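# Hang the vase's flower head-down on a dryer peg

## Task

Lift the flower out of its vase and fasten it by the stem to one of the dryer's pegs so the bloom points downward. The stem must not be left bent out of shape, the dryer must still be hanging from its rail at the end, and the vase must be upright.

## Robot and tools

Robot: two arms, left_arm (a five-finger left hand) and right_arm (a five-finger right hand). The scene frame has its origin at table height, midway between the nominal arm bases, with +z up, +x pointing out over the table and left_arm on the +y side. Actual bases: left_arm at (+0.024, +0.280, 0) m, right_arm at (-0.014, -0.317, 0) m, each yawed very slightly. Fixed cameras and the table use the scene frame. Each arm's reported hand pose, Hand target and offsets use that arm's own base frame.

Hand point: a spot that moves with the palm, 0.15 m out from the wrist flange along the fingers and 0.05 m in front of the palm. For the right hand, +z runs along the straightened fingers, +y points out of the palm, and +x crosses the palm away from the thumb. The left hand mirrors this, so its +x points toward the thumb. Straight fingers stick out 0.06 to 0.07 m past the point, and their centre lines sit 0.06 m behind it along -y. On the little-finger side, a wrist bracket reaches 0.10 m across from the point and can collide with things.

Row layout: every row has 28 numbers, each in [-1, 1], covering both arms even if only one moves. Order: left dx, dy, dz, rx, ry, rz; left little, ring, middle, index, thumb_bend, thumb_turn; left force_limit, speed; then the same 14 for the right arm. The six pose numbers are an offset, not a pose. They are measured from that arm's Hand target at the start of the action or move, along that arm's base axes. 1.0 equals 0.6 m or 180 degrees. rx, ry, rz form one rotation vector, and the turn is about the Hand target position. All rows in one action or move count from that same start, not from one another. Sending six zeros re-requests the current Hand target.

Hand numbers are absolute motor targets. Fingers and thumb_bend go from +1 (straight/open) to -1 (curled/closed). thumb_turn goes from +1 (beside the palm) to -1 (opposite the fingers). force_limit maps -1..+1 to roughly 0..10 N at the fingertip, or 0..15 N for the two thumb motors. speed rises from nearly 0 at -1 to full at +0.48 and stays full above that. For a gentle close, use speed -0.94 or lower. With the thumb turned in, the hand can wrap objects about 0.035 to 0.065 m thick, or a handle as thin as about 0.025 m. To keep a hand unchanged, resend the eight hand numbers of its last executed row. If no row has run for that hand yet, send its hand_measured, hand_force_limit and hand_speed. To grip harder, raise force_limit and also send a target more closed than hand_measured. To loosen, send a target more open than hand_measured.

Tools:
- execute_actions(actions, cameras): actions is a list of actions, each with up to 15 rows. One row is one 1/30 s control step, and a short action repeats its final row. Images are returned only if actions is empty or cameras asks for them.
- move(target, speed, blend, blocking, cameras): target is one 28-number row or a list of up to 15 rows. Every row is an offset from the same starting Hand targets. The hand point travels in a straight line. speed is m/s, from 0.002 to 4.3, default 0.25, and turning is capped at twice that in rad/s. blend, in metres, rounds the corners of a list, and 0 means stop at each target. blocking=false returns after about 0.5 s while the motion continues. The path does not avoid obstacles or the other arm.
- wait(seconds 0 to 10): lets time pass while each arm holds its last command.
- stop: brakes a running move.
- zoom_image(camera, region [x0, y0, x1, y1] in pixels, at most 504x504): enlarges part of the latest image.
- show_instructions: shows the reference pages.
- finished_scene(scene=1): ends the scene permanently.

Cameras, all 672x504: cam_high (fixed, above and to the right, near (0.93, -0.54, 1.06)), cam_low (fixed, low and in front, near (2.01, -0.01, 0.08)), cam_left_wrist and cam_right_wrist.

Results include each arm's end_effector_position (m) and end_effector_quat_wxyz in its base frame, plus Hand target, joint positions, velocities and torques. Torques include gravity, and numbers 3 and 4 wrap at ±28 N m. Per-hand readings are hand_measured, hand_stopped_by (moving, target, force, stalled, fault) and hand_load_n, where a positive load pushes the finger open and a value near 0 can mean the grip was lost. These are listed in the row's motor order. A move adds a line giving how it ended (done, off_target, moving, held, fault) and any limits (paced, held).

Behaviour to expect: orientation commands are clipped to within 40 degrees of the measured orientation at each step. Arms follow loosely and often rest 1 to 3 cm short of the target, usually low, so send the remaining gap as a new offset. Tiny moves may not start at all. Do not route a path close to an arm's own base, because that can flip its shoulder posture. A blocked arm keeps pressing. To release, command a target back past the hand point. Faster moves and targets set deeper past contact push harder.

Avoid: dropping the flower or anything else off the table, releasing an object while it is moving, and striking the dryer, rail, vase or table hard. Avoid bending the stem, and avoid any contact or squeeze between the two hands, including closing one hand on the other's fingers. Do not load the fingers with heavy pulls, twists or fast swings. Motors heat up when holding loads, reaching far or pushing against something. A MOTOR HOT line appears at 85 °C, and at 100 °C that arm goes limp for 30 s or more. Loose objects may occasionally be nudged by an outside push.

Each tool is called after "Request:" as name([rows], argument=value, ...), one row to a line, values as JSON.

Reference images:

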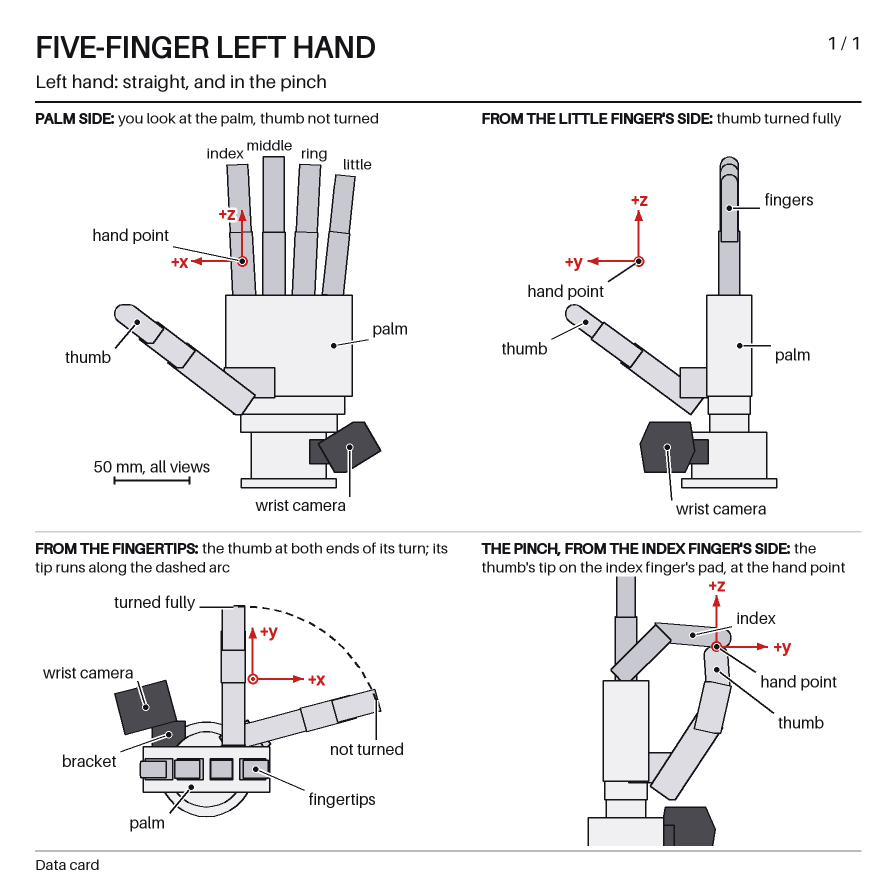

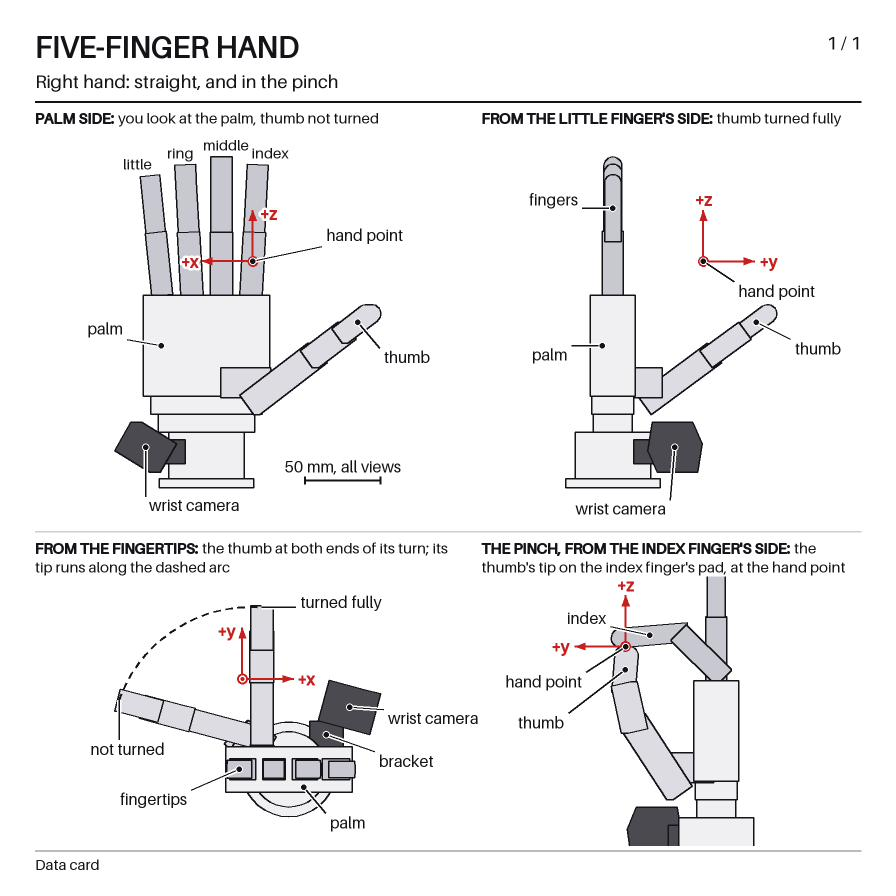

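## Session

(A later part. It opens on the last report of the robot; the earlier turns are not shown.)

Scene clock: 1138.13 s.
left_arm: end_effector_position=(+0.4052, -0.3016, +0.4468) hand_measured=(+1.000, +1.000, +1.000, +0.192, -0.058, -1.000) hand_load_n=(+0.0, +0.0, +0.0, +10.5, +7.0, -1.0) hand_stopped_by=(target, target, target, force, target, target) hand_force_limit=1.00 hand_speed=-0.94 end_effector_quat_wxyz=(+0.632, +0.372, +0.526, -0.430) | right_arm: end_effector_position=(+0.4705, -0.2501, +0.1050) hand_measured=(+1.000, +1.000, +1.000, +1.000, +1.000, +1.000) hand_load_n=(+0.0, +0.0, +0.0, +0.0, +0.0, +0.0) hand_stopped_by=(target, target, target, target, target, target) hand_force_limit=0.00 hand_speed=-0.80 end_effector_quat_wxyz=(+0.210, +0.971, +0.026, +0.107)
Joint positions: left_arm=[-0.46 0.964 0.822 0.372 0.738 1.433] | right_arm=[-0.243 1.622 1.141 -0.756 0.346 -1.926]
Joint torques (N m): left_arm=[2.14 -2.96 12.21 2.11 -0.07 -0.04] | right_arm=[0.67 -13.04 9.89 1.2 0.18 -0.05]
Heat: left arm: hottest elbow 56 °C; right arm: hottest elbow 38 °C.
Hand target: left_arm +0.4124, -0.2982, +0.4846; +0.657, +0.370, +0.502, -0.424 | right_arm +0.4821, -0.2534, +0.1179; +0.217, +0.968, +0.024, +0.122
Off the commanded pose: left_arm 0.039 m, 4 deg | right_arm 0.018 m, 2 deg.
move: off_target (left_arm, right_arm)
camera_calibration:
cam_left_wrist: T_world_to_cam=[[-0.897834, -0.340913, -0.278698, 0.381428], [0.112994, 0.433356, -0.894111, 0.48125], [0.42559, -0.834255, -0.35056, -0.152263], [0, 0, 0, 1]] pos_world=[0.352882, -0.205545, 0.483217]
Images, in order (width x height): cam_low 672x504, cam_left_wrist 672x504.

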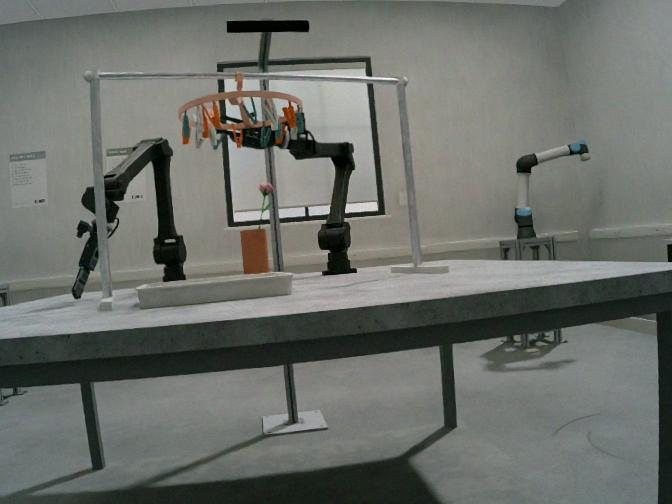

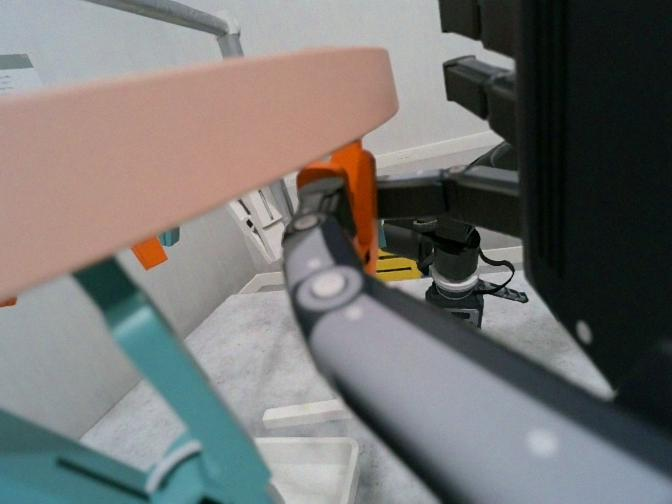

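Request:
move([
  [0.0,0.0,-0.025,0.0,0.0,0, 1,1,1,0.08,-0.06,-1,1.0,-0.94, -0.231,0.359,0.3035,0.1177,-0.4132,0.0943, 1,1,1,1,1,-1,0,-0.2],
], speed=0.3, cameras=["all"])

Scene clock: 1222.43 s.
left_arm: end_effector_position=(+0.4062, -0.3024, +0.4533) hand_measured=(+1.000, +1.000, +1.000, +0.192, -0.058, -1.000) hand_load_n=(-0.5, +0.0, +0.0, +10.5, +6.5, -1.0) hand_stopped_by=(target, target, target, force, target, target) hand_force_limit=1.00 hand_speed=-0.94 end_effector_quat_wxyz=(+0.642, +0.374, +0.514, -0.429) | right_arm: end_effector_position=(+0.3434, -0.0387, +0.2975) hand_measured=(+1.000, +1.000, +1.000, +1.000, +1.000, -1.000) hand_load_n=(+0.0, +0.0, +0.0, +0.0, +0.0, +0.0) hand_stopped_by=(target, target, target, target, target, target) hand_force_limit=0.00 hand_speed=-0.20 end_effector_quat_wxyz=(+0.004, +0.715, +0.007, +0.699)
Joint positions: left_arm=[-0.46 0.971 0.822 0.412 0.74 1.431] | right_arm=[0.145 0.379 0.379 -0.023 0.142 -1.584]
Joint torques (N m): left_arm=[2.08 -3.14 9.81 2.18 -0.15 -0.04] | right_arm=[1.32 -0.38 9.17 3.37 -0.02 0.08]
Heat: left arm: hottest elbow 57 °C; right arm: hottest elbow 39 °C.
Hand target: left_arm +0.4124, -0.2982, +0.4696; +0.657, +0.370, +0.502, -0.424 | right_arm +0.3435, -0.0380, +0.3000; +0.000, +0.706, +0.000, +0.708
Off the commanded pose: left_arm 0.018 m, 2 deg | right_arm 0.003 m, 2 deg.
move: off_target (left_arm)
camera_calibration:
cam_left_wrist: T_world_to_cam=[[-0.890498, -0.343478, -0.29839, 0.389035], [0.138485, 0.42009, -0.896854, 0.474269], [0.4334, -0.839969, -0.326522, -0.166978], [0, 0, 0, 1]] pos_world=[0.353124, -0.205867, 0.486912]
cam_right_wrist: T_world_to_cam=[[-0.0132711, -0.956087, 0.292784, -0.120822], [-0.501822, -0.246896, -0.828986, 0.414109], [0.864869, -0.157927, -0.476509, -0.0452411], [0, 0, 0, 1]] pos_world=[0.245333, -0.0204189, 0.357107]

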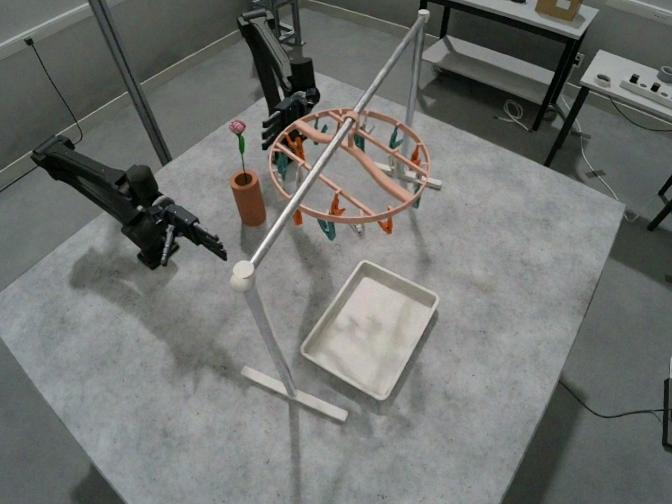

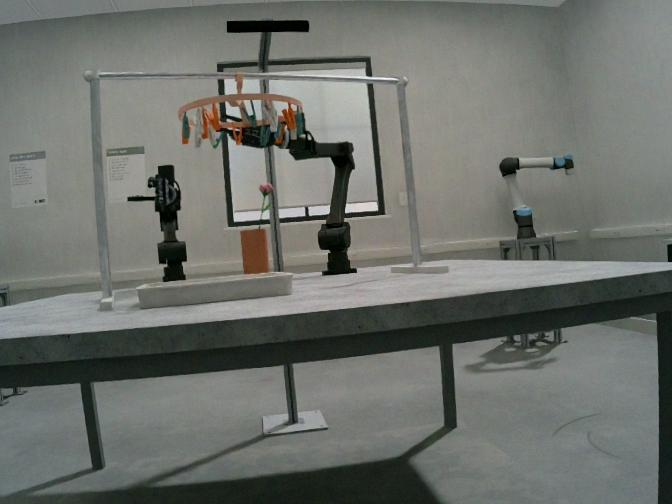

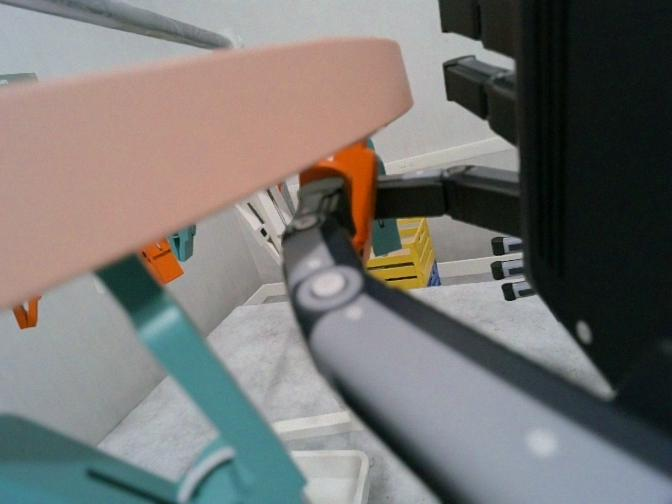

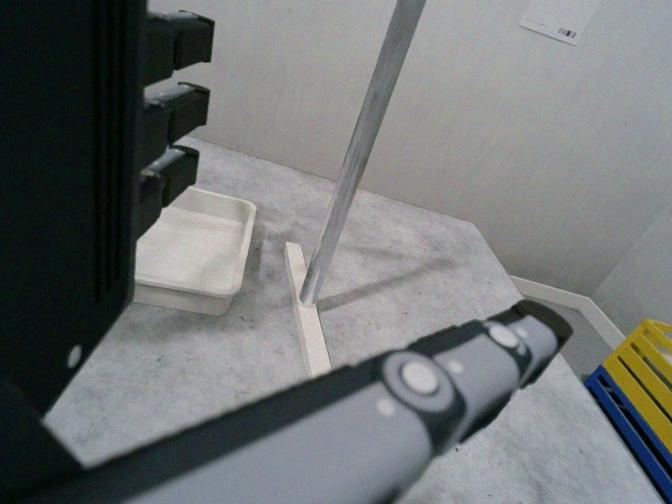

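Request:
move([
  [0.0,0.0,0.0,0.0,0.0,0, 1,1,1,0.08,-0.06,-1,1.0,-0.94, -0.309,0.433,-0.0183,-0.1354,0.0302,0.5954, 1,1,1,1,1,-1,0,-0.2],
], speed=0.25, cameras=["all"])

Scene clock: 1256.77 s.
left_arm: end_effector_position=(+0.4062, -0.3024, +0.4533) hand_measured=(+1.000, +1.000, +1.000, +0.192, -0.058, -1.000) hand_load_n=(+0.0, +0.0, +0.0, +10.5, +7.0, -1.0) hand_stopped_by=(target, target, target, force, target, target) hand_force_limit=1.00 hand_speed=-0.94 end_effector_quat_wxyz=(+0.642, +0.374, +0.514, -0.429) | right_arm: end_effector_position=(+0.1550, +0.2184, +0.2517) hand_measured=(+1.000, +1.000, +1.000, +1.000, +1.000, -1.000) hand_load_n=(+0.0, +0.0, +0.0, +0.0, +0.0, +0.5) hand_stopped_by=(target, target, target, target, target, target) hand_force_limit=0.00 hand_speed=-0.20 end_effector_quat_wxyz=(-0.455, +0.520, +0.551, +0.468)
Joint positions: left_arm=[-0.46 0.971 0.822 0.412 0.74 1.431] | right_arm=[0.301 0.178 0.383 -0.687 -1.25 -2.074]
Joint torques (N m): left_arm=[2.32 -3.02 9.78 2.1 -0.14 -0.05] | right_arm=[1.38 2.9 14.53 2.18 -0.34 -0.26]
Heat: left arm: hottest elbow 54 °C; right arm: hottest elbow 39 °C.
Hand target: left_arm +0.4124, -0.2982, +0.4696; +0.657, +0.370, +0.502, -0.424 | right_arm +0.1581, +0.2218, +0.2890; -0.437, +0.433, +0.692, +0.377
Off the commanded pose: left_arm 0.018 m, 2 deg | right_arm 0.038 m, 22 deg.
joint sent to its limit (right arm) — joint 6 (wrist roll), lower limit. The joint targets are off in position and orientation.
move: off_target (left_arm, right_arm)
camera_calibration:
cam_left_wrist: T_world_to_cam=[[-0.890498, -0.343478, -0.29839, 0.389035], [0.138485, 0.42009, -0.896854, 0.474269], [0.4334, -0.839969, -0.326522, -0.166978], [0, 0, 0, 1]] pos_world=[0.353124, -0.205867, 0.486912]
cam_right_wrist: T_world_to_cam=[[0.947341, 0.0376799, 0.318001, -0.236453], [0.276695, -0.596204, -0.753645, 0.281565], [0.161196, 0.801948, -0.575235, 0.060771], [0, 0, 0, 1]] pos_world=[0.136298, 0.128044, 0.32235]

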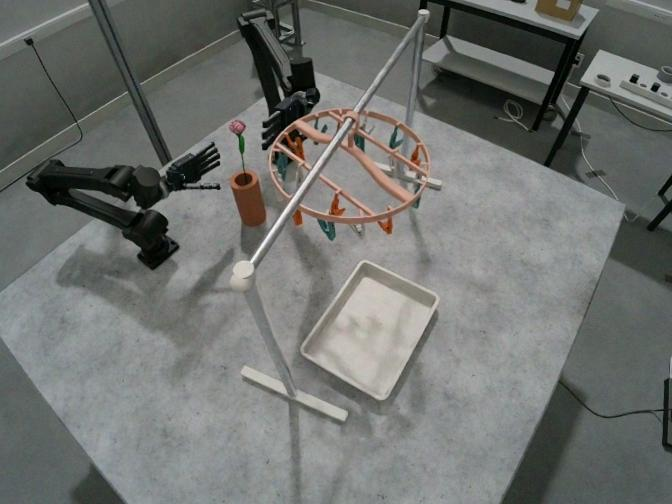

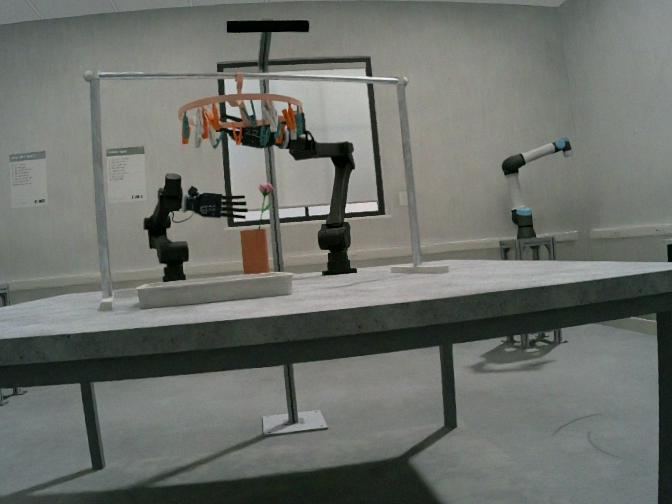

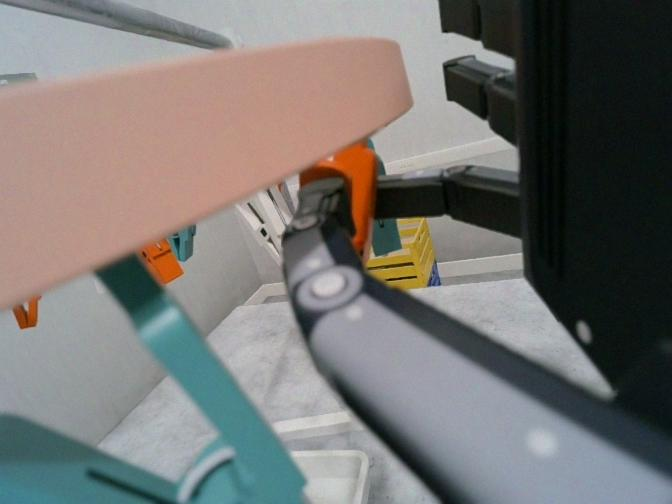

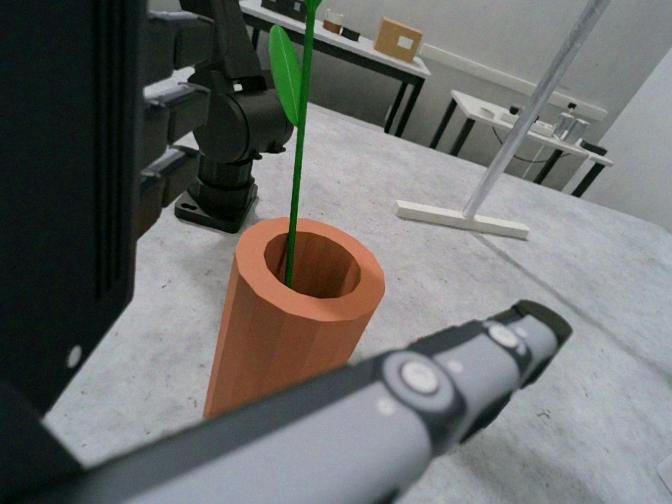

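Request:
move([
  [0.0,0.0,0.0,0.0,0.0,0, 1,1,1,0.08,-0.06,-1,1.0,-0.94, -0.0223,0.0927,-0.035,0.0168,-0.0116,-0.0817, 1,1,1,1,1,-1,0,-0.2],
], speed=0.12, cameras=["cam_right_wrist", "cam_high"])

Scene clock: 1303.10 s.
left_arm: end_effector_position=(+0.4062, -0.3024, +0.4533) hand_measured=(+1.000, +1.000, +1.000, +0.192, -0.058, -1.000) hand_load_n=(+0.0, +0.0, +0.0, +10.5, +7.0, -1.5) hand_stopped_by=(target, target, target, force, target, target) hand_force_limit=1.00 hand_speed=-0.94 end_effector_quat_wxyz=(+0.642, +0.374, +0.514, -0.429) | right_arm: end_effector_position=(+0.1403, +0.2671, +0.2237) hand_measured=(+1.000, +1.000, +1.000, +1.000, +1.000, -1.000) hand_load_n=(+0.0, +0.0, +0.0, +0.0, +0.0, +0.0) hand_stopped_by=(target, target, target, target, target, target) hand_force_limit=0.00 hand_speed=-0.20 end_effector_quat_wxyz=(-0.381, +0.523, +0.632, +0.427)
Joint positions: left_arm=[-0.46 0.971 0.822 0.412 0.74 1.431] | right_arm=[0.831 0.283 0.397 -0.592 -0.719 -2.05]
Joint torques (N m): left_arm=[2.08 -2.96 9.8 2.1 -0.15 -0.04] | right_arm=[1.32 1.79 15.17 3 -0.25 0.08]
Heat: left arm: hottest elbow 52 °C; right arm: hottest elbow 42 °C.
Hand target: left_arm +0.4124, -0.2982, +0.4696; +0.657, +0.370, +0.502, -0.424 | right_arm +0.1448, +0.2774, +0.2680; -0.383, +0.500, +0.629, +0.456
Off the commanded pose: left_arm 0.018 m, 2 deg | right_arm 0.046 m, 4 deg.
move: off_target (left_arm, right_arm)
camera_calibration:
cam_right_wrist: T_world_to_cam=[[0.902783, 0.157147, 0.400359, -0.259563], [0.383316, -0.716164, -0.583248, 0.272623], [0.195067, 0.68001, -0.706778, 0.0652049], [0, 0, 0, 1]] pos_world=[0.117109, 0.191692, 0.30901]
Images, in order (width x height): cam_high 672x504, cam_right_wrist 672x504.

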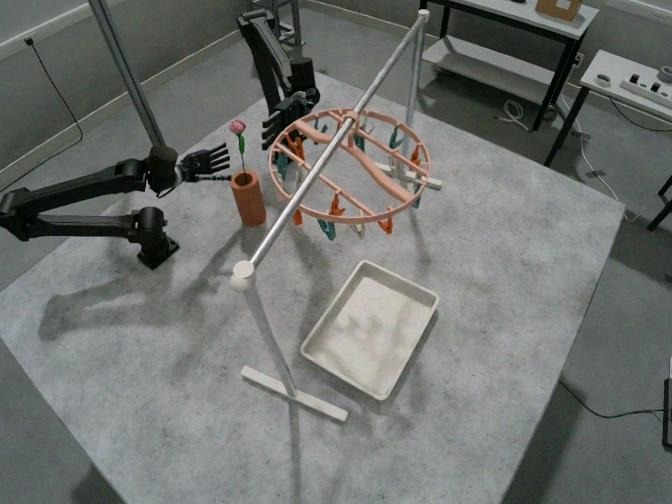

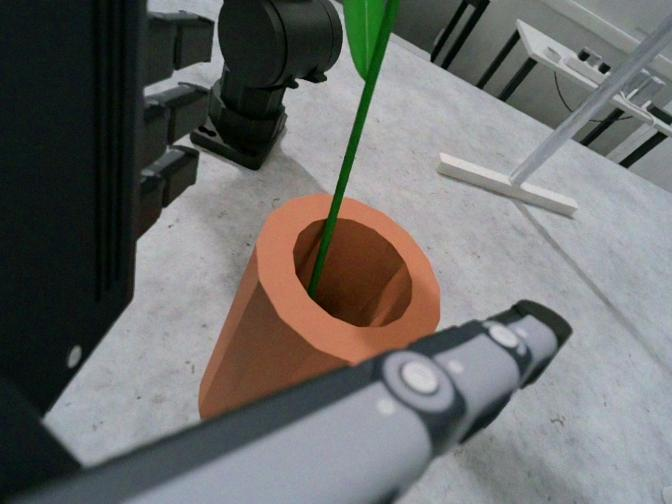

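Request:
move([
  [0.0,0.0,0.0,0.0,0.0,0, 1,1,1,0.08,-0.06,-1,1.0,-0.94, 0.001,0.068,0.004,0,0,0, 1,1,1,1,1,-1,0,-0.2],
], speed=0.1, cameras=["cam_right_wrist"])

Scene clock: 1324.63 s.
left_arm: end_effector_position=(+0.4062, -0.3024, +0.4533) hand_measured=(+1.000, +1.000, +1.000, +0.192, -0.058, -1.000) hand_load_n=(+0.0, +0.0, +0.0, +10.5, +7.0, -1.0) hand_stopped_by=(target, target, target, force, target, target) hand_force_limit=1.00 hand_speed=-0.94 end_effector_quat_wxyz=(+0.642, +0.374, +0.514, -0.429) | right_arm: end_effector_position=(+0.1411, +0.3040, +0.2250) hand_measured=(+1.000, +1.000, +1.000, +1.000, +1.000, -1.000) hand_load_n=(+0.0, +0.0, +0.0, +0.0, +0.0, +0.0) hand_stopped_by=(target, target, target, target, target, target) hand_force_limit=0.00 hand_speed=-0.20 end_effector_quat_wxyz=(-0.375, +0.522, +0.636, +0.427)
Joint positions: left_arm=[-0.46 0.971 0.822 0.412 0.74 1.431] | right_arm=[0.999 0.416 0.413 -0.429 -0.561 -1.975]
Joint torques (N m): left_arm=[2.14 -3.08 9.77 2.14 -0.16 -0.03] | right_arm=[1.32 0.62 15.39 3.08 -0.18 0.06]
Heat: left arm: hottest elbow 52 °C; right arm: hottest elbow 47 °C.
Hand target: left_arm +0.4124, -0.2982, +0.4696; +0.657, +0.370, +0.502, -0.424 | right_arm +0.1454, +0.3182, +0.2704; -0.383, +0.500, +0.629, +0.456
Off the commanded pose: left_arm 0.018 m, 2 deg | right_arm 0.048 m, 4 deg.
move: off_target (left_arm, right_arm)
camera_calibration:
cam_right_wrist: T_world_to_cam=[[0.898, 0.161391, 0.409329, -0.269175], [0.390322, -0.7216, -0.571788, 0.297563], [0.20309, 0.673235, -0.710991, 0.0427224], [0, 0, 0, 1]] pos_world=[0.116897, 0.229401, 0.310699]
Images, in order (width x height): cam_right_wrist 672x504.

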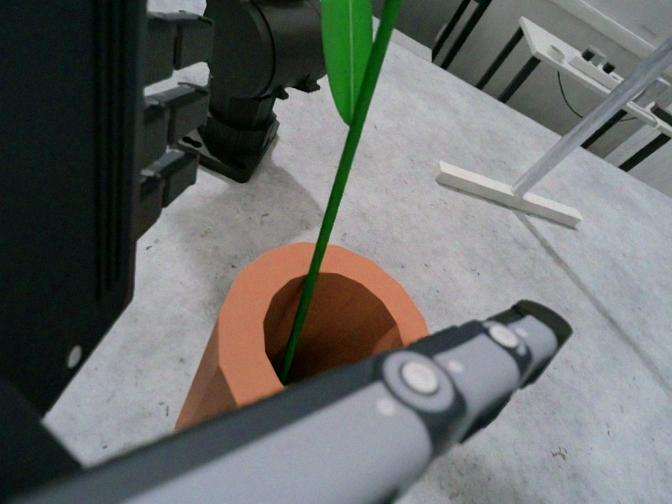

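Request:
move([
  [0.0,0.0,0.0,0.0,0.0,0, 1,1,1,0.08,-0.06,-1,1.0,-0.94, -0.002,0.0623,-0.01,0,0,0, 1,1,1,1,1,-1,0,-0.2],
], speed=0.08, cameras=["cam_right_wrist"])

Scene clock: 1340.40 s.
left_arm: end_effector_position=(+0.4062, -0.3024, +0.4533) hand_measured=(+1.000, +1.000, +1.000, +0.192, -0.058, -1.000) hand_load_n=(+0.0, +0.0, +0.0, +10.5, +7.0, -1.0) hand_stopped_by=(target, target, target, force, target, target) hand_force_limit=1.00 hand_speed=-0.94 end_effector_quat_wxyz=(+0.642, +0.374, +0.514, -0.429) | right_arm: end_effector_position=(+0.1412, +0.3383, +0.2154) hand_measured=(+1.000, +1.000, +1.000, +1.000, +1.000, -1.000) hand_load_n=(+0.0, +0.0, +0.0, +0.0, +0.0, +0.0) hand_stopped_by=(target, target, target, target, target, target) hand_force_limit=0.00 hand_speed=-0.20 end_effector_quat_wxyz=(-0.370, +0.525, +0.639, +0.423)
Joint positions: left_arm=[-0.46 0.971 0.822 0.412 0.74 1.431] | right_arm=[1.107 0.56 0.422 -0.285 -0.458 -1.932]
Joint torques (N m): left_arm=[2.14 -2.9 9.77 2.15 -0.16 -0.04] | right_arm=[1.32 -0.62 15.3 3.17 -0.16 0.08]
Heat: left arm: hottest elbow 52 °C; right arm: hottest elbow 48 °C.
Hand target: left_arm +0.4124, -0.2982, +0.4696; +0.657, +0.370, +0.502, -0.424 | right_arm +0.1442, +0.3556, +0.2644; -0.383, +0.500, +0.629, +0.456
Off the commanded pose: left_arm 0.018 m, 2 deg | right_arm 0.052 m, 5 deg.
move: off_target (left_arm, right_arm)
camera_calibration:
cam_right_wrist: T_world_to_cam=[[0.897607, 0.165775, 0.408436, -0.272069], [0.390014, -0.730456, -0.560646, 0.317444], [0.205404, 0.662535, -0.720317, 0.018056], [0, 0, 0, 1]] pos_world=[0.116695, 0.265018, 0.302102]
Images, in order (width x height): cam_right_wrist 672x504.

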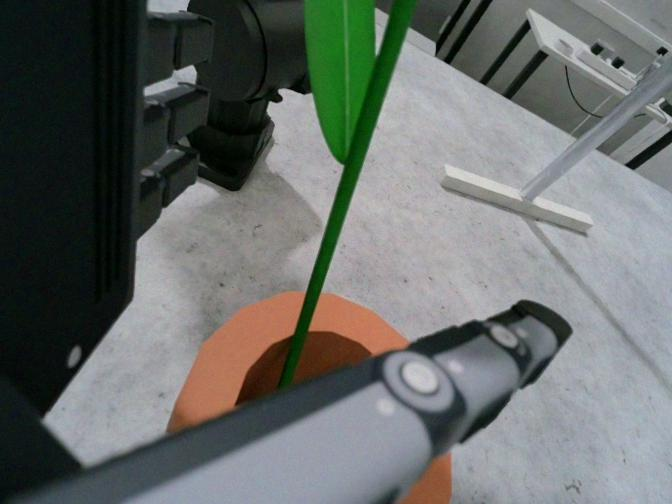

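Request:
move([
  [0.0,0.0,0.0,0.0,0.0,0, 1,1,1,0.08,-0.06,-1,1.0,-0.94, 0,0,0,0,0,0, 1,1,0.05,0.05,0.0,-1,-0.7,-0.4],
], speed=0.08, cameras=["cam_right_wrist"])

Scene clock: 1356.07 s.
left_arm: end_effector_position=(+0.4062, -0.3024, +0.4533) hand_measured=(+1.000, +1.000, +1.000, +0.192, -0.058, -1.000) hand_load_n=(+0.0, +0.0, +0.0, +10.0, +6.5, -1.0) hand_stopped_by=(target, target, target, force, target, target) hand_force_limit=1.00 hand_speed=-0.94 end_effector_quat_wxyz=(+0.642, +0.374, +0.514, -0.429) | right_arm: end_effector_position=(+0.1427, +0.3386, +0.2165) hand_measured=(+1.000, +1.000, +0.050, +0.050, +0.000, -1.000) hand_load_n=(+0.0, +0.0, +0.0, +0.0, +0.0, +0.0) hand_stopped_by=(target, target, target, target, target, target) hand_force_limit=-0.70 hand_speed=-0.40 end_effector_quat_wxyz=(-0.368, +0.526, +0.638, +0.425)
Joint positions: left_arm=[-0.46 0.971 0.822 0.412 0.74 1.431] | right_arm=[1.107 0.562 0.423 -0.282 -0.452 -1.932]
Joint torques (N m): left_arm=[2.32 -2.96 9.81 2.15 -0.17 -0.05] | right_arm=[1.38 -0.38 15.2 3.08 -0.32 0.07]
Heat: left arm: hottest elbow 52 °C; right arm: hottest elbow 46 °C.
Hand target: left_arm +0.4124, -0.2982, +0.4696; +0.657, +0.370, +0.502, -0.424 | right_arm +0.1442, +0.3556, +0.2644; -0.383, +0.500, +0.629, +0.456
Off the commanded pose: left_arm 0.018 m, 2 deg | right_arm 0.051 m, 5 deg.
move: off_target (left_arm, right_arm)
camera_calibration:
cam_right_wrist: T_world_to_cam=[[0.897015, 0.160105, 0.411983, -0.272724], [0.387999, -0.731679, -0.560449, 0.318343], [0.211709, 0.66258, -0.718447, 0.0171538], [0, 0, 0, 1]] pos_world=[0.117489, 0.265224, 0.303097]
Images, in order (width x height): cam_right_wrist 672x504.

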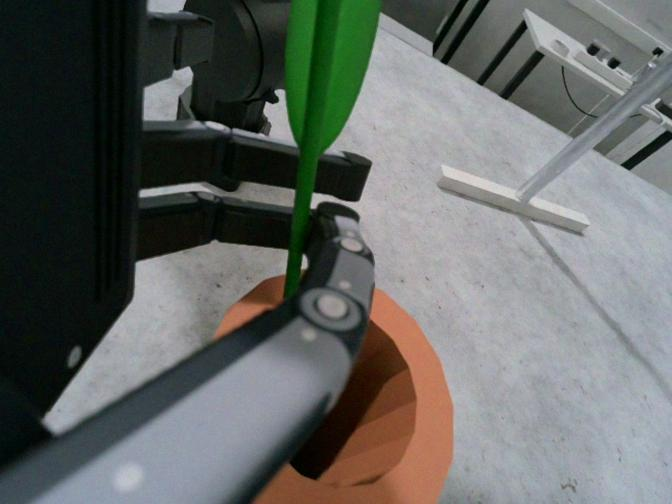

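Request:
zoom_image(camera="cam_right_wrist", region=[200, 120, 420, 320])

Scaled by 2.291.

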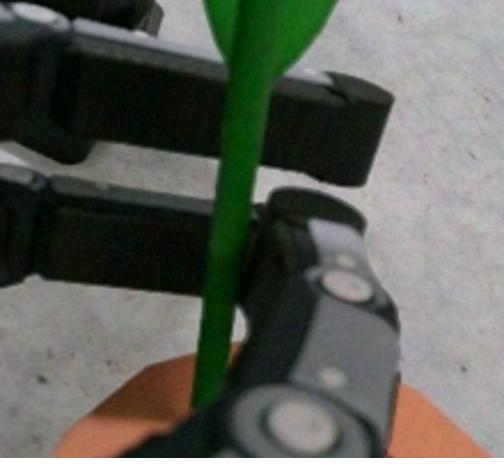

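Request:
move([
  [0.0,0.0,0.0,0.0,0.0,0, 1,1,1,0.08,-0.06,-1,1.0,-0.94, 0,0,0,0,0,0, 1,1,0.1,0.1,0.5,-1,-0.7,-0.4],
  [0.0,0.0,0.0,0.0,0.0,0, 1,1,1,0.08,-0.06,-1,1.0,-0.94, -0.0067,-0.015,0.0033,0,0,0, 1,1,0.1,0.1,0.5,-1,-0.7,-0.4],
], speed=0.05, cameras=["cam_right_wrist"])

Request:
zoom_image(camera="cam_right_wrist", region=[200, 120, 420, 320])

Scene clock: 1377.07 s.
left_arm: end_effector_position=(+0.4062, -0.3024, +0.4533) hand_measured=(+1.000, +1.000, +1.000, +0.192, -0.058, -1.000) hand_load_n=(+0.0, +0.0, +0.0, +10.0, +6.5, -1.0) hand_stopped_by=(target, target, target, force, target, target) hand_force_limit=1.00 hand_speed=-0.94 end_effector_quat_wxyz=(+0.642, +0.374, +0.514, -0.429) | right_arm: end_effector_position=(+0.1412, +0.3363, +0.2265) hand_measured=(+1.000, +1.000, +0.100, +0.100, +0.500, -1.000) hand_load_n=(+0.0, +0.0, +0.0, +0.0, +0.0, +0.0) hand_stopped_by=(target, target, target, target, target, target) hand_force_limit=-0.70 hand_speed=-0.40 end_effector_quat_wxyz=(-0.371, +0.518, +0.635, +0.437)
Joint positions: left_arm=[-0.46 0.971 0.822 0.412 0.74 1.431] | right_arm=[1.107 0.533 0.423 -0.282 -0.453 -1.932]
Joint torques (N m): left_arm=[2.26 -3.02 9.78 2.17 -0.15 -0.03] | right_arm=[1.38 -1.55 14.93 1.85 -0.31 0.06]
Heat: left arm: hottest elbow 51 °C; right arm: hottest elbow 49 °C.
Hand target: left_arm +0.4124, -0.2982, +0.4696; +0.657, +0.370, +0.502, -0.424 | right_arm +0.1401, +0.3466, +0.2664; -0.383, +0.500, +0.629, +0.456
Off the commanded pose: left_arm 0.018 m, 2 deg | right_arm 0.041 m, 3 deg.
move: off_target (left_arm, right_arm)
camera_calibration:
cam_right_wrist: T_world_to_cam=[[0.891541, 0.150298, 0.427276, -0.274563], [0.396119, -0.716182, -0.574607, 0.319692], [0.219645, 0.681538, -0.698041, 0.0139802], [0, 0, 0, 1]] pos_world=[0.115077, 0.260696, 0.31077]
Images, in order (width x height): cam_right_wrist 672x504.

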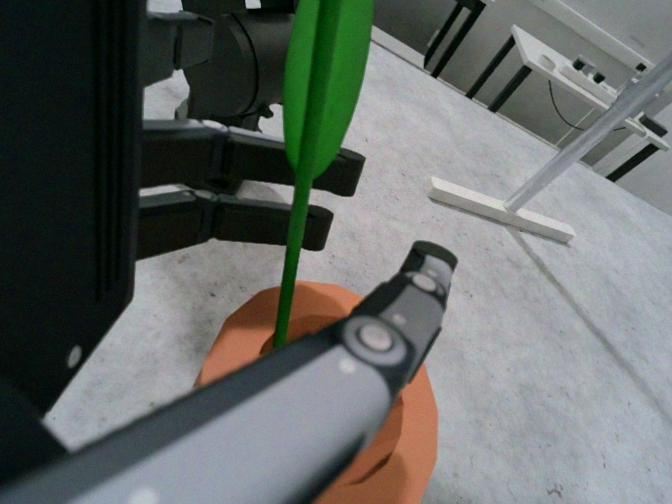

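Scaled by 2.291.

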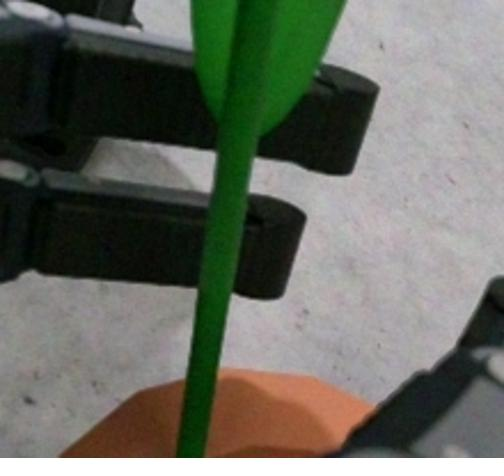

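Request:
wait(seconds=0.1, cameras=["cam_high", "cam_low"])

Request:
zoom_image(camera="cam_high", region=[180, 100, 300, 240])

Request:
zoom_image(camera="cam_low", region=[200, 150, 320, 300])

Scene clock: 1389.97 s.
left_arm: end_effector_position=(+0.4062, -0.3024, +0.4533) hand_measured=(+1.000, +1.000, +1.000, +0.192, -0.058, -1.000) hand_load_n=(+0.0, +0.0, +0.0, +10.5, +7.0, -1.0) hand_stopped_by=(target, target, target, force, target, target) hand_force_limit=1.00 hand_speed=-0.94 end_effector_quat_wxyz=(+0.642, +0.374, +0.514, -0.429) | right_arm: end_effector_position=(+0.1412, +0.3363, +0.2265) hand_measured=(+1.000, +1.000, +0.100, +0.100, +0.500, -1.000) hand_load_n=(+0.0, +0.0, +0.0, +0.0, +0.0, +0.0) hand_stopped_by=(target, target, target, target, target, target) hand_force_limit=-0.70 hand_speed=-0.40 end_effector_quat_wxyz=(-0.371, +0.518, +0.635, +0.437)
Joint positions: left_arm=[-0.46 0.971 0.822 0.412 0.74 1.431] | right_arm=[1.107 0.533 0.423 -0.282 -0.453 -1.932]
Joint torques (N m): left_arm=[2.14 -3.08 9.81 2.18 -0.14 -0.04] | right_arm=[1.14 -1.49 14.87 1.84 -0.32 0.06]
Heat: left arm: hottest elbow 51 °C; right arm: hottest elbow 49 °C.
Hand target: left_arm +0.4124, -0.2982, +0.4696; +0.657, +0.370, +0.502, -0.424 | right_arm +0.1401, +0.3466, +0.2664; -0.383, +0.500, +0.629, +0.456
Off the commanded pose: left_arm 0.018 m, 2 deg | right_arm 0.041 m, 3 deg.
wait: 0.10 s; at rest from the start
Images, in order (width x height): cam_high 672x504, cam_low 672x504.

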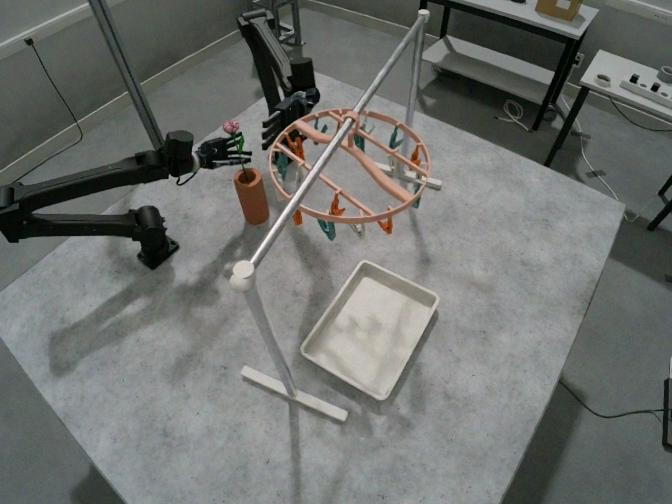

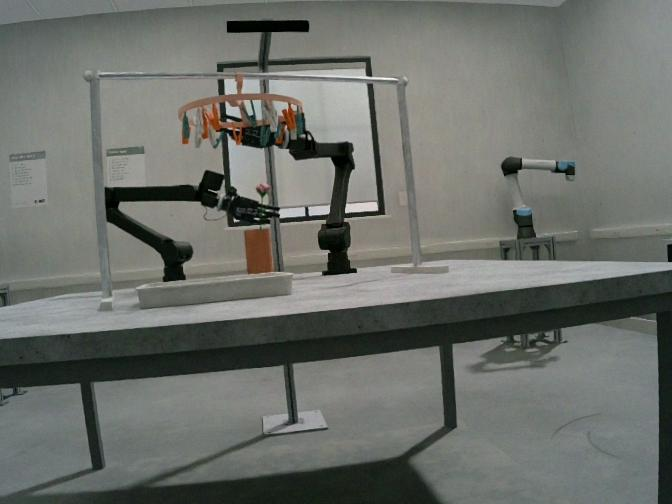

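Scaled by 3.600.

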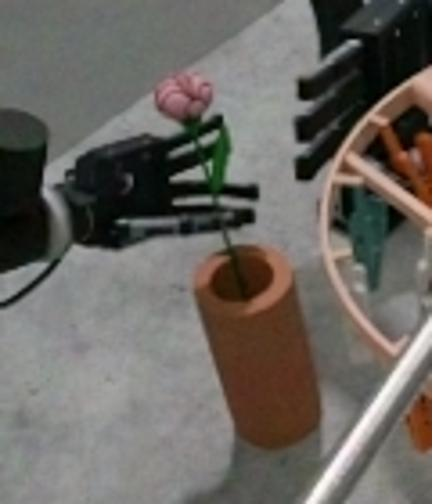

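Scaled by 3.360.

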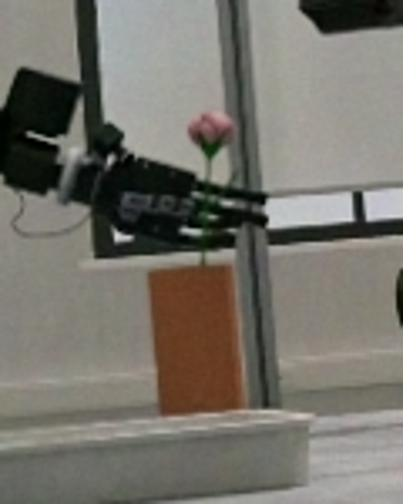

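Request:
move([
  [0.0,0.0,0.0,0.0,0.0,0, 1,1,1,0.08,-0.06,-1,1.0,-0.94, -0.019,-0.014,-0.0167,0,0,0, 1,1,0.1,0.1,0.5,-1,-0.7,-0.4],
], speed=0.05, cameras=["cam_right_wrist"])

Request:
zoom_image(camera="cam_right_wrist", region=[200, 120, 420, 320])

Scene clock: 1433.27 s.
left_arm: end_effector_position=(+0.4062, -0.3024, +0.4533) hand_measured=(+1.000, +1.000, +1.000, +0.192, -0.058, -1.000) hand_load_n=(+0.0, +0.0, +0.0, +10.5, +7.0, -1.0) hand_stopped_by=(target, target, target, force, target, target) hand_force_limit=1.00 hand_speed=-0.94 end_effector_quat_wxyz=(+0.642, +0.374, +0.514, -0.429) | right_arm: end_effector_position=(+0.1327, +0.3348, +0.2406) hand_measured=(+1.000, +1.000, +0.100, +0.100, +0.500, -1.000) hand_load_n=(+0.0, +0.0, +0.0, +0.0, +0.0, +0.0) hand_stopped_by=(target, target, target, target, target, target) hand_force_limit=-0.70 hand_speed=-0.40 end_effector_quat_wxyz=(-0.375, +0.506, +0.632, +0.452)
Joint positions: left_arm=[-0.46 0.971 0.822 0.412 0.74 1.431] | right_arm=[1.145 0.488 0.423 -0.282 -0.42 -1.919]
Joint torques (N m): left_arm=[2.08 -3.14 9.77 2.15 -0.14 -0.05] | right_arm=[1.08 -1.32 11.86 1.7 -0.12 0.05]
Heat: left arm: hottest elbow 51 °C; right arm: hottest elbow 50 °C.
Hand target: left_arm +0.4124, -0.2982, +0.4696; +0.657, +0.370, +0.502, -0.424 | right_arm +0.1287, +0.3382, +0.2564; -0.383, +0.500, +0.629, +0.456
Off the commanded pose: left_arm 0.018 m, 2 deg | right_arm 0.017 m, 1 deg.
move: off_target (left_arm, right_arm)
camera_calibration:
cam_right_wrist: T_world_to_cam=[[0.883028, 0.137645, 0.448681, -0.272488], [0.408915, -0.694829, -0.591608, 0.325393], [0.230325, 0.705879, -0.669839, 0.0103988], [0, 0, 0, 1]] pos_world=[0.105161, 0.256259, 0.321731]
Images, in order (width x height): cam_right_wrist 672x504.

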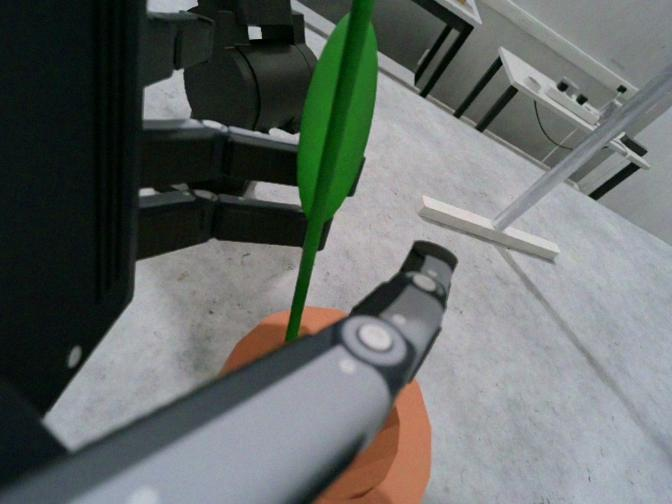

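Scaled by 2.291.

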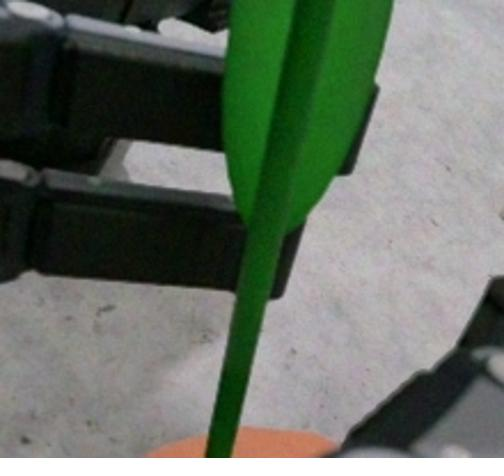

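Request:
move([
  [0.0,0.0,0.0,0.0,0.0,0, 1,1,1,0.08,-0.06,-1,1.0,-0.94, -0.001,-0.012,-0.05,0,0,0, 1,1,0.1,0.1,0.5,-1,-0.7,-0.4],
], speed=0.05, cameras=["cam_right_wrist"])

Request:
zoom_image(camera="cam_right_wrist", region=[200, 120, 420, 320])

Scene clock: 1450.97 s.
left_arm: end_effector_position=(+0.4062, -0.3024, +0.4533) hand_measured=(+1.000, +1.000, +1.000, +0.192, -0.058, -1.000) hand_load_n=(+0.0, +0.0, +0.0, +10.5, +6.5, -1.0) hand_stopped_by=(target, target, target, force, target, target) hand_force_limit=1.00 hand_speed=-0.94 end_effector_quat_wxyz=(+0.642, +0.374, +0.514, -0.429) | right_arm: end_effector_position=(+0.1285, +0.3294, +0.2225) hand_measured=(+1.000, +1.000, +0.100, +0.100, +0.500, -1.000) hand_load_n=(+0.0, +0.0, +0.0, +0.0, +0.0, +0.0) hand_stopped_by=(target, target, target, target, target, target) hand_force_limit=-0.70 hand_speed=-0.40 end_effector_quat_wxyz=(-0.377, +0.506, +0.633, +0.447)
Joint positions: left_arm=[-0.46 0.971 0.822 0.412 0.74 1.431] | right_arm=[1.145 0.467 0.376 -0.262 -0.427 -1.918]
Joint torques (N m): left_arm=[2.26 -3.02 9.77 2.15 -0.16 -0.04] | right_arm=[0.09 -1.08 9.01 3.26 -0.33 0.02]
Heat: left arm: hottest elbow 51 °C; right arm: hottest elbow 48 °C.
Hand target: left_arm +0.4124, -0.2982, +0.4696; +0.657, +0.370, +0.502, -0.424 | right_arm +0.1281, +0.3310, +0.2264; -0.383, +0.500, +0.629, +0.456
Off the commanded pose: left_arm 0.018 m, 2 deg | right_arm 0.004 m, 1 deg.
move: off_target (left_arm)
camera_calibration:
cam_right_wrist: T_world_to_cam=[[0.884918, 0.145593, 0.442406, -0.261429], [0.409815, -0.694736, -0.591096, 0.312364], [0.221296, 0.704376, -0.67445, 0.00570389], [0, 0, 0, 1]] pos_world=[0.10207, 0.251054, 0.304142]
Images, in order (width x height): cam_right_wrist 672x504.

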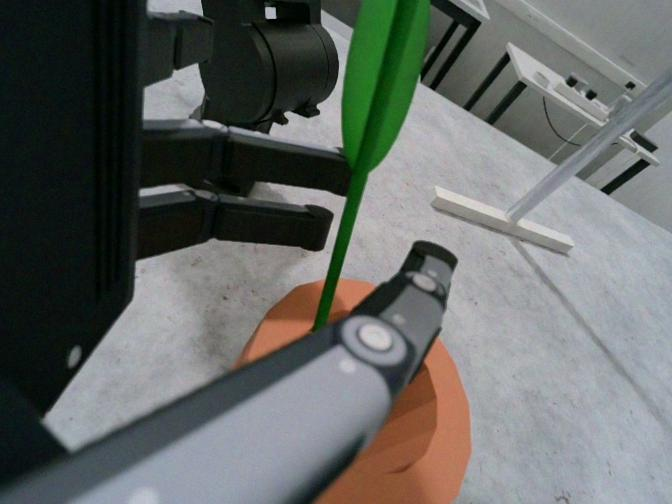

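Scaled by 2.291.

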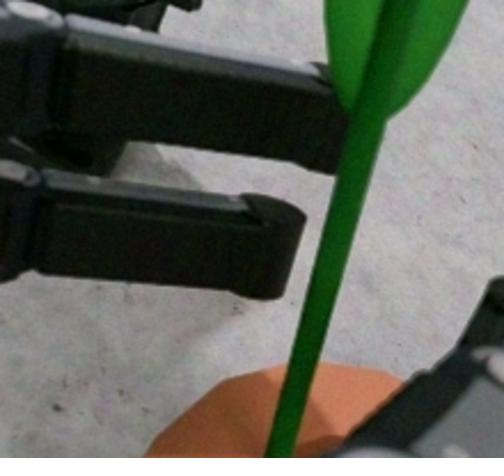

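Request:
move([
  [0.0,0.0,0.0,0.0,0.0,0, 1,1,1,0.08,-0.06,-1,1.0,-0.94, 0,0,0,0,0,0, 1,1,0.1,0.1,0.05,-1,-0.7,-0.4],
], speed=0.05, cameras=["cam_right_wrist"])

Request:
zoom_image(camera="cam_right_wrist", region=[200, 120, 420, 320])

Scene clock: 1469.17 s.
left_arm: end_effector_position=(+0.4062, -0.3024, +0.4533) hand_measured=(+1.000, +1.000, +1.000, +0.192, -0.058, -1.000) hand_load_n=(+0.0, +0.0, +0.0, +10.5, +7.0, -1.0) hand_stopped_by=(target, target, target, force, target, target) hand_force_limit=1.00 hand_speed=-0.94 end_effector_quat_wxyz=(+0.642, +0.374, +0.514, -0.429) | right_arm: end_effector_position=(+0.1285, +0.3294, +0.2225) hand_measured=(+1.000, +1.000, +0.100, +0.100, +0.050, -1.000) hand_load_n=(+0.0, +0.0, +0.0, +0.0, +0.0, +0.5) hand_stopped_by=(target, target, target, target, target, target) hand_force_limit=-0.70 hand_speed=-0.40 end_effector_quat_wxyz=(-0.377, +0.506, +0.633, +0.447)
Joint positions: left_arm=[-0.46 0.971 0.822 0.412 0.74 1.431] | right_arm=[1.145 0.467 0.376 -0.262 -0.427 -1.918]
Joint torques (N m): left_arm=[2.43 -3.02 9.78 2.14 -0.14 -0.05] | right_arm=[0.26 -1.14 8.94 3.19 -0.35 0.01]
Heat: left arm: hottest elbow 51 °C; right arm: hottest elbow 46 °C.
Hand target: left_arm +0.4124, -0.2982, +0.4696; +0.657, +0.370, +0.502, -0.424 | right_arm +0.1281, +0.3310, +0.2264; -0.383, +0.500, +0.629, +0.456
Off the commanded pose: left_arm 0.018 m, 2 deg | right_arm 0.004 m, 1 deg.
move: off_target (left_arm)
camera_calibration:
cam_right_wrist: T_world_to_cam=[[0.884918, 0.145593, 0.442406, -0.261429], [0.409815, -0.694736, -0.591096, 0.312364], [0.221296, 0.704376, -0.67445, 0.00570389], [0, 0, 0, 1]] pos_world=[0.10207, 0.251054, 0.304142]
Images, in order (width x height): cam_right_wrist 672x504.

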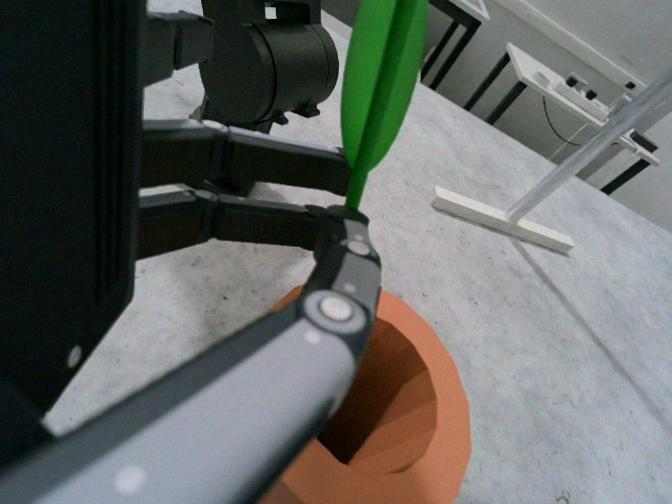

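Scaled by 2.291.

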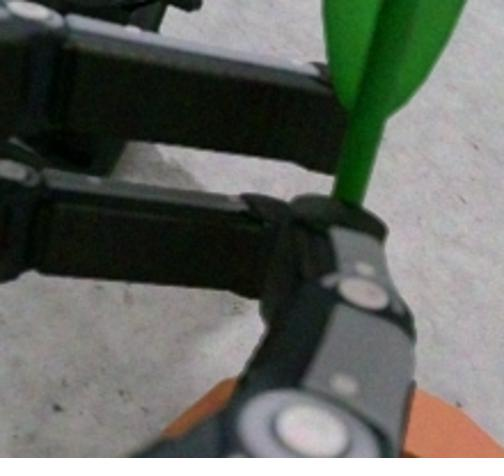

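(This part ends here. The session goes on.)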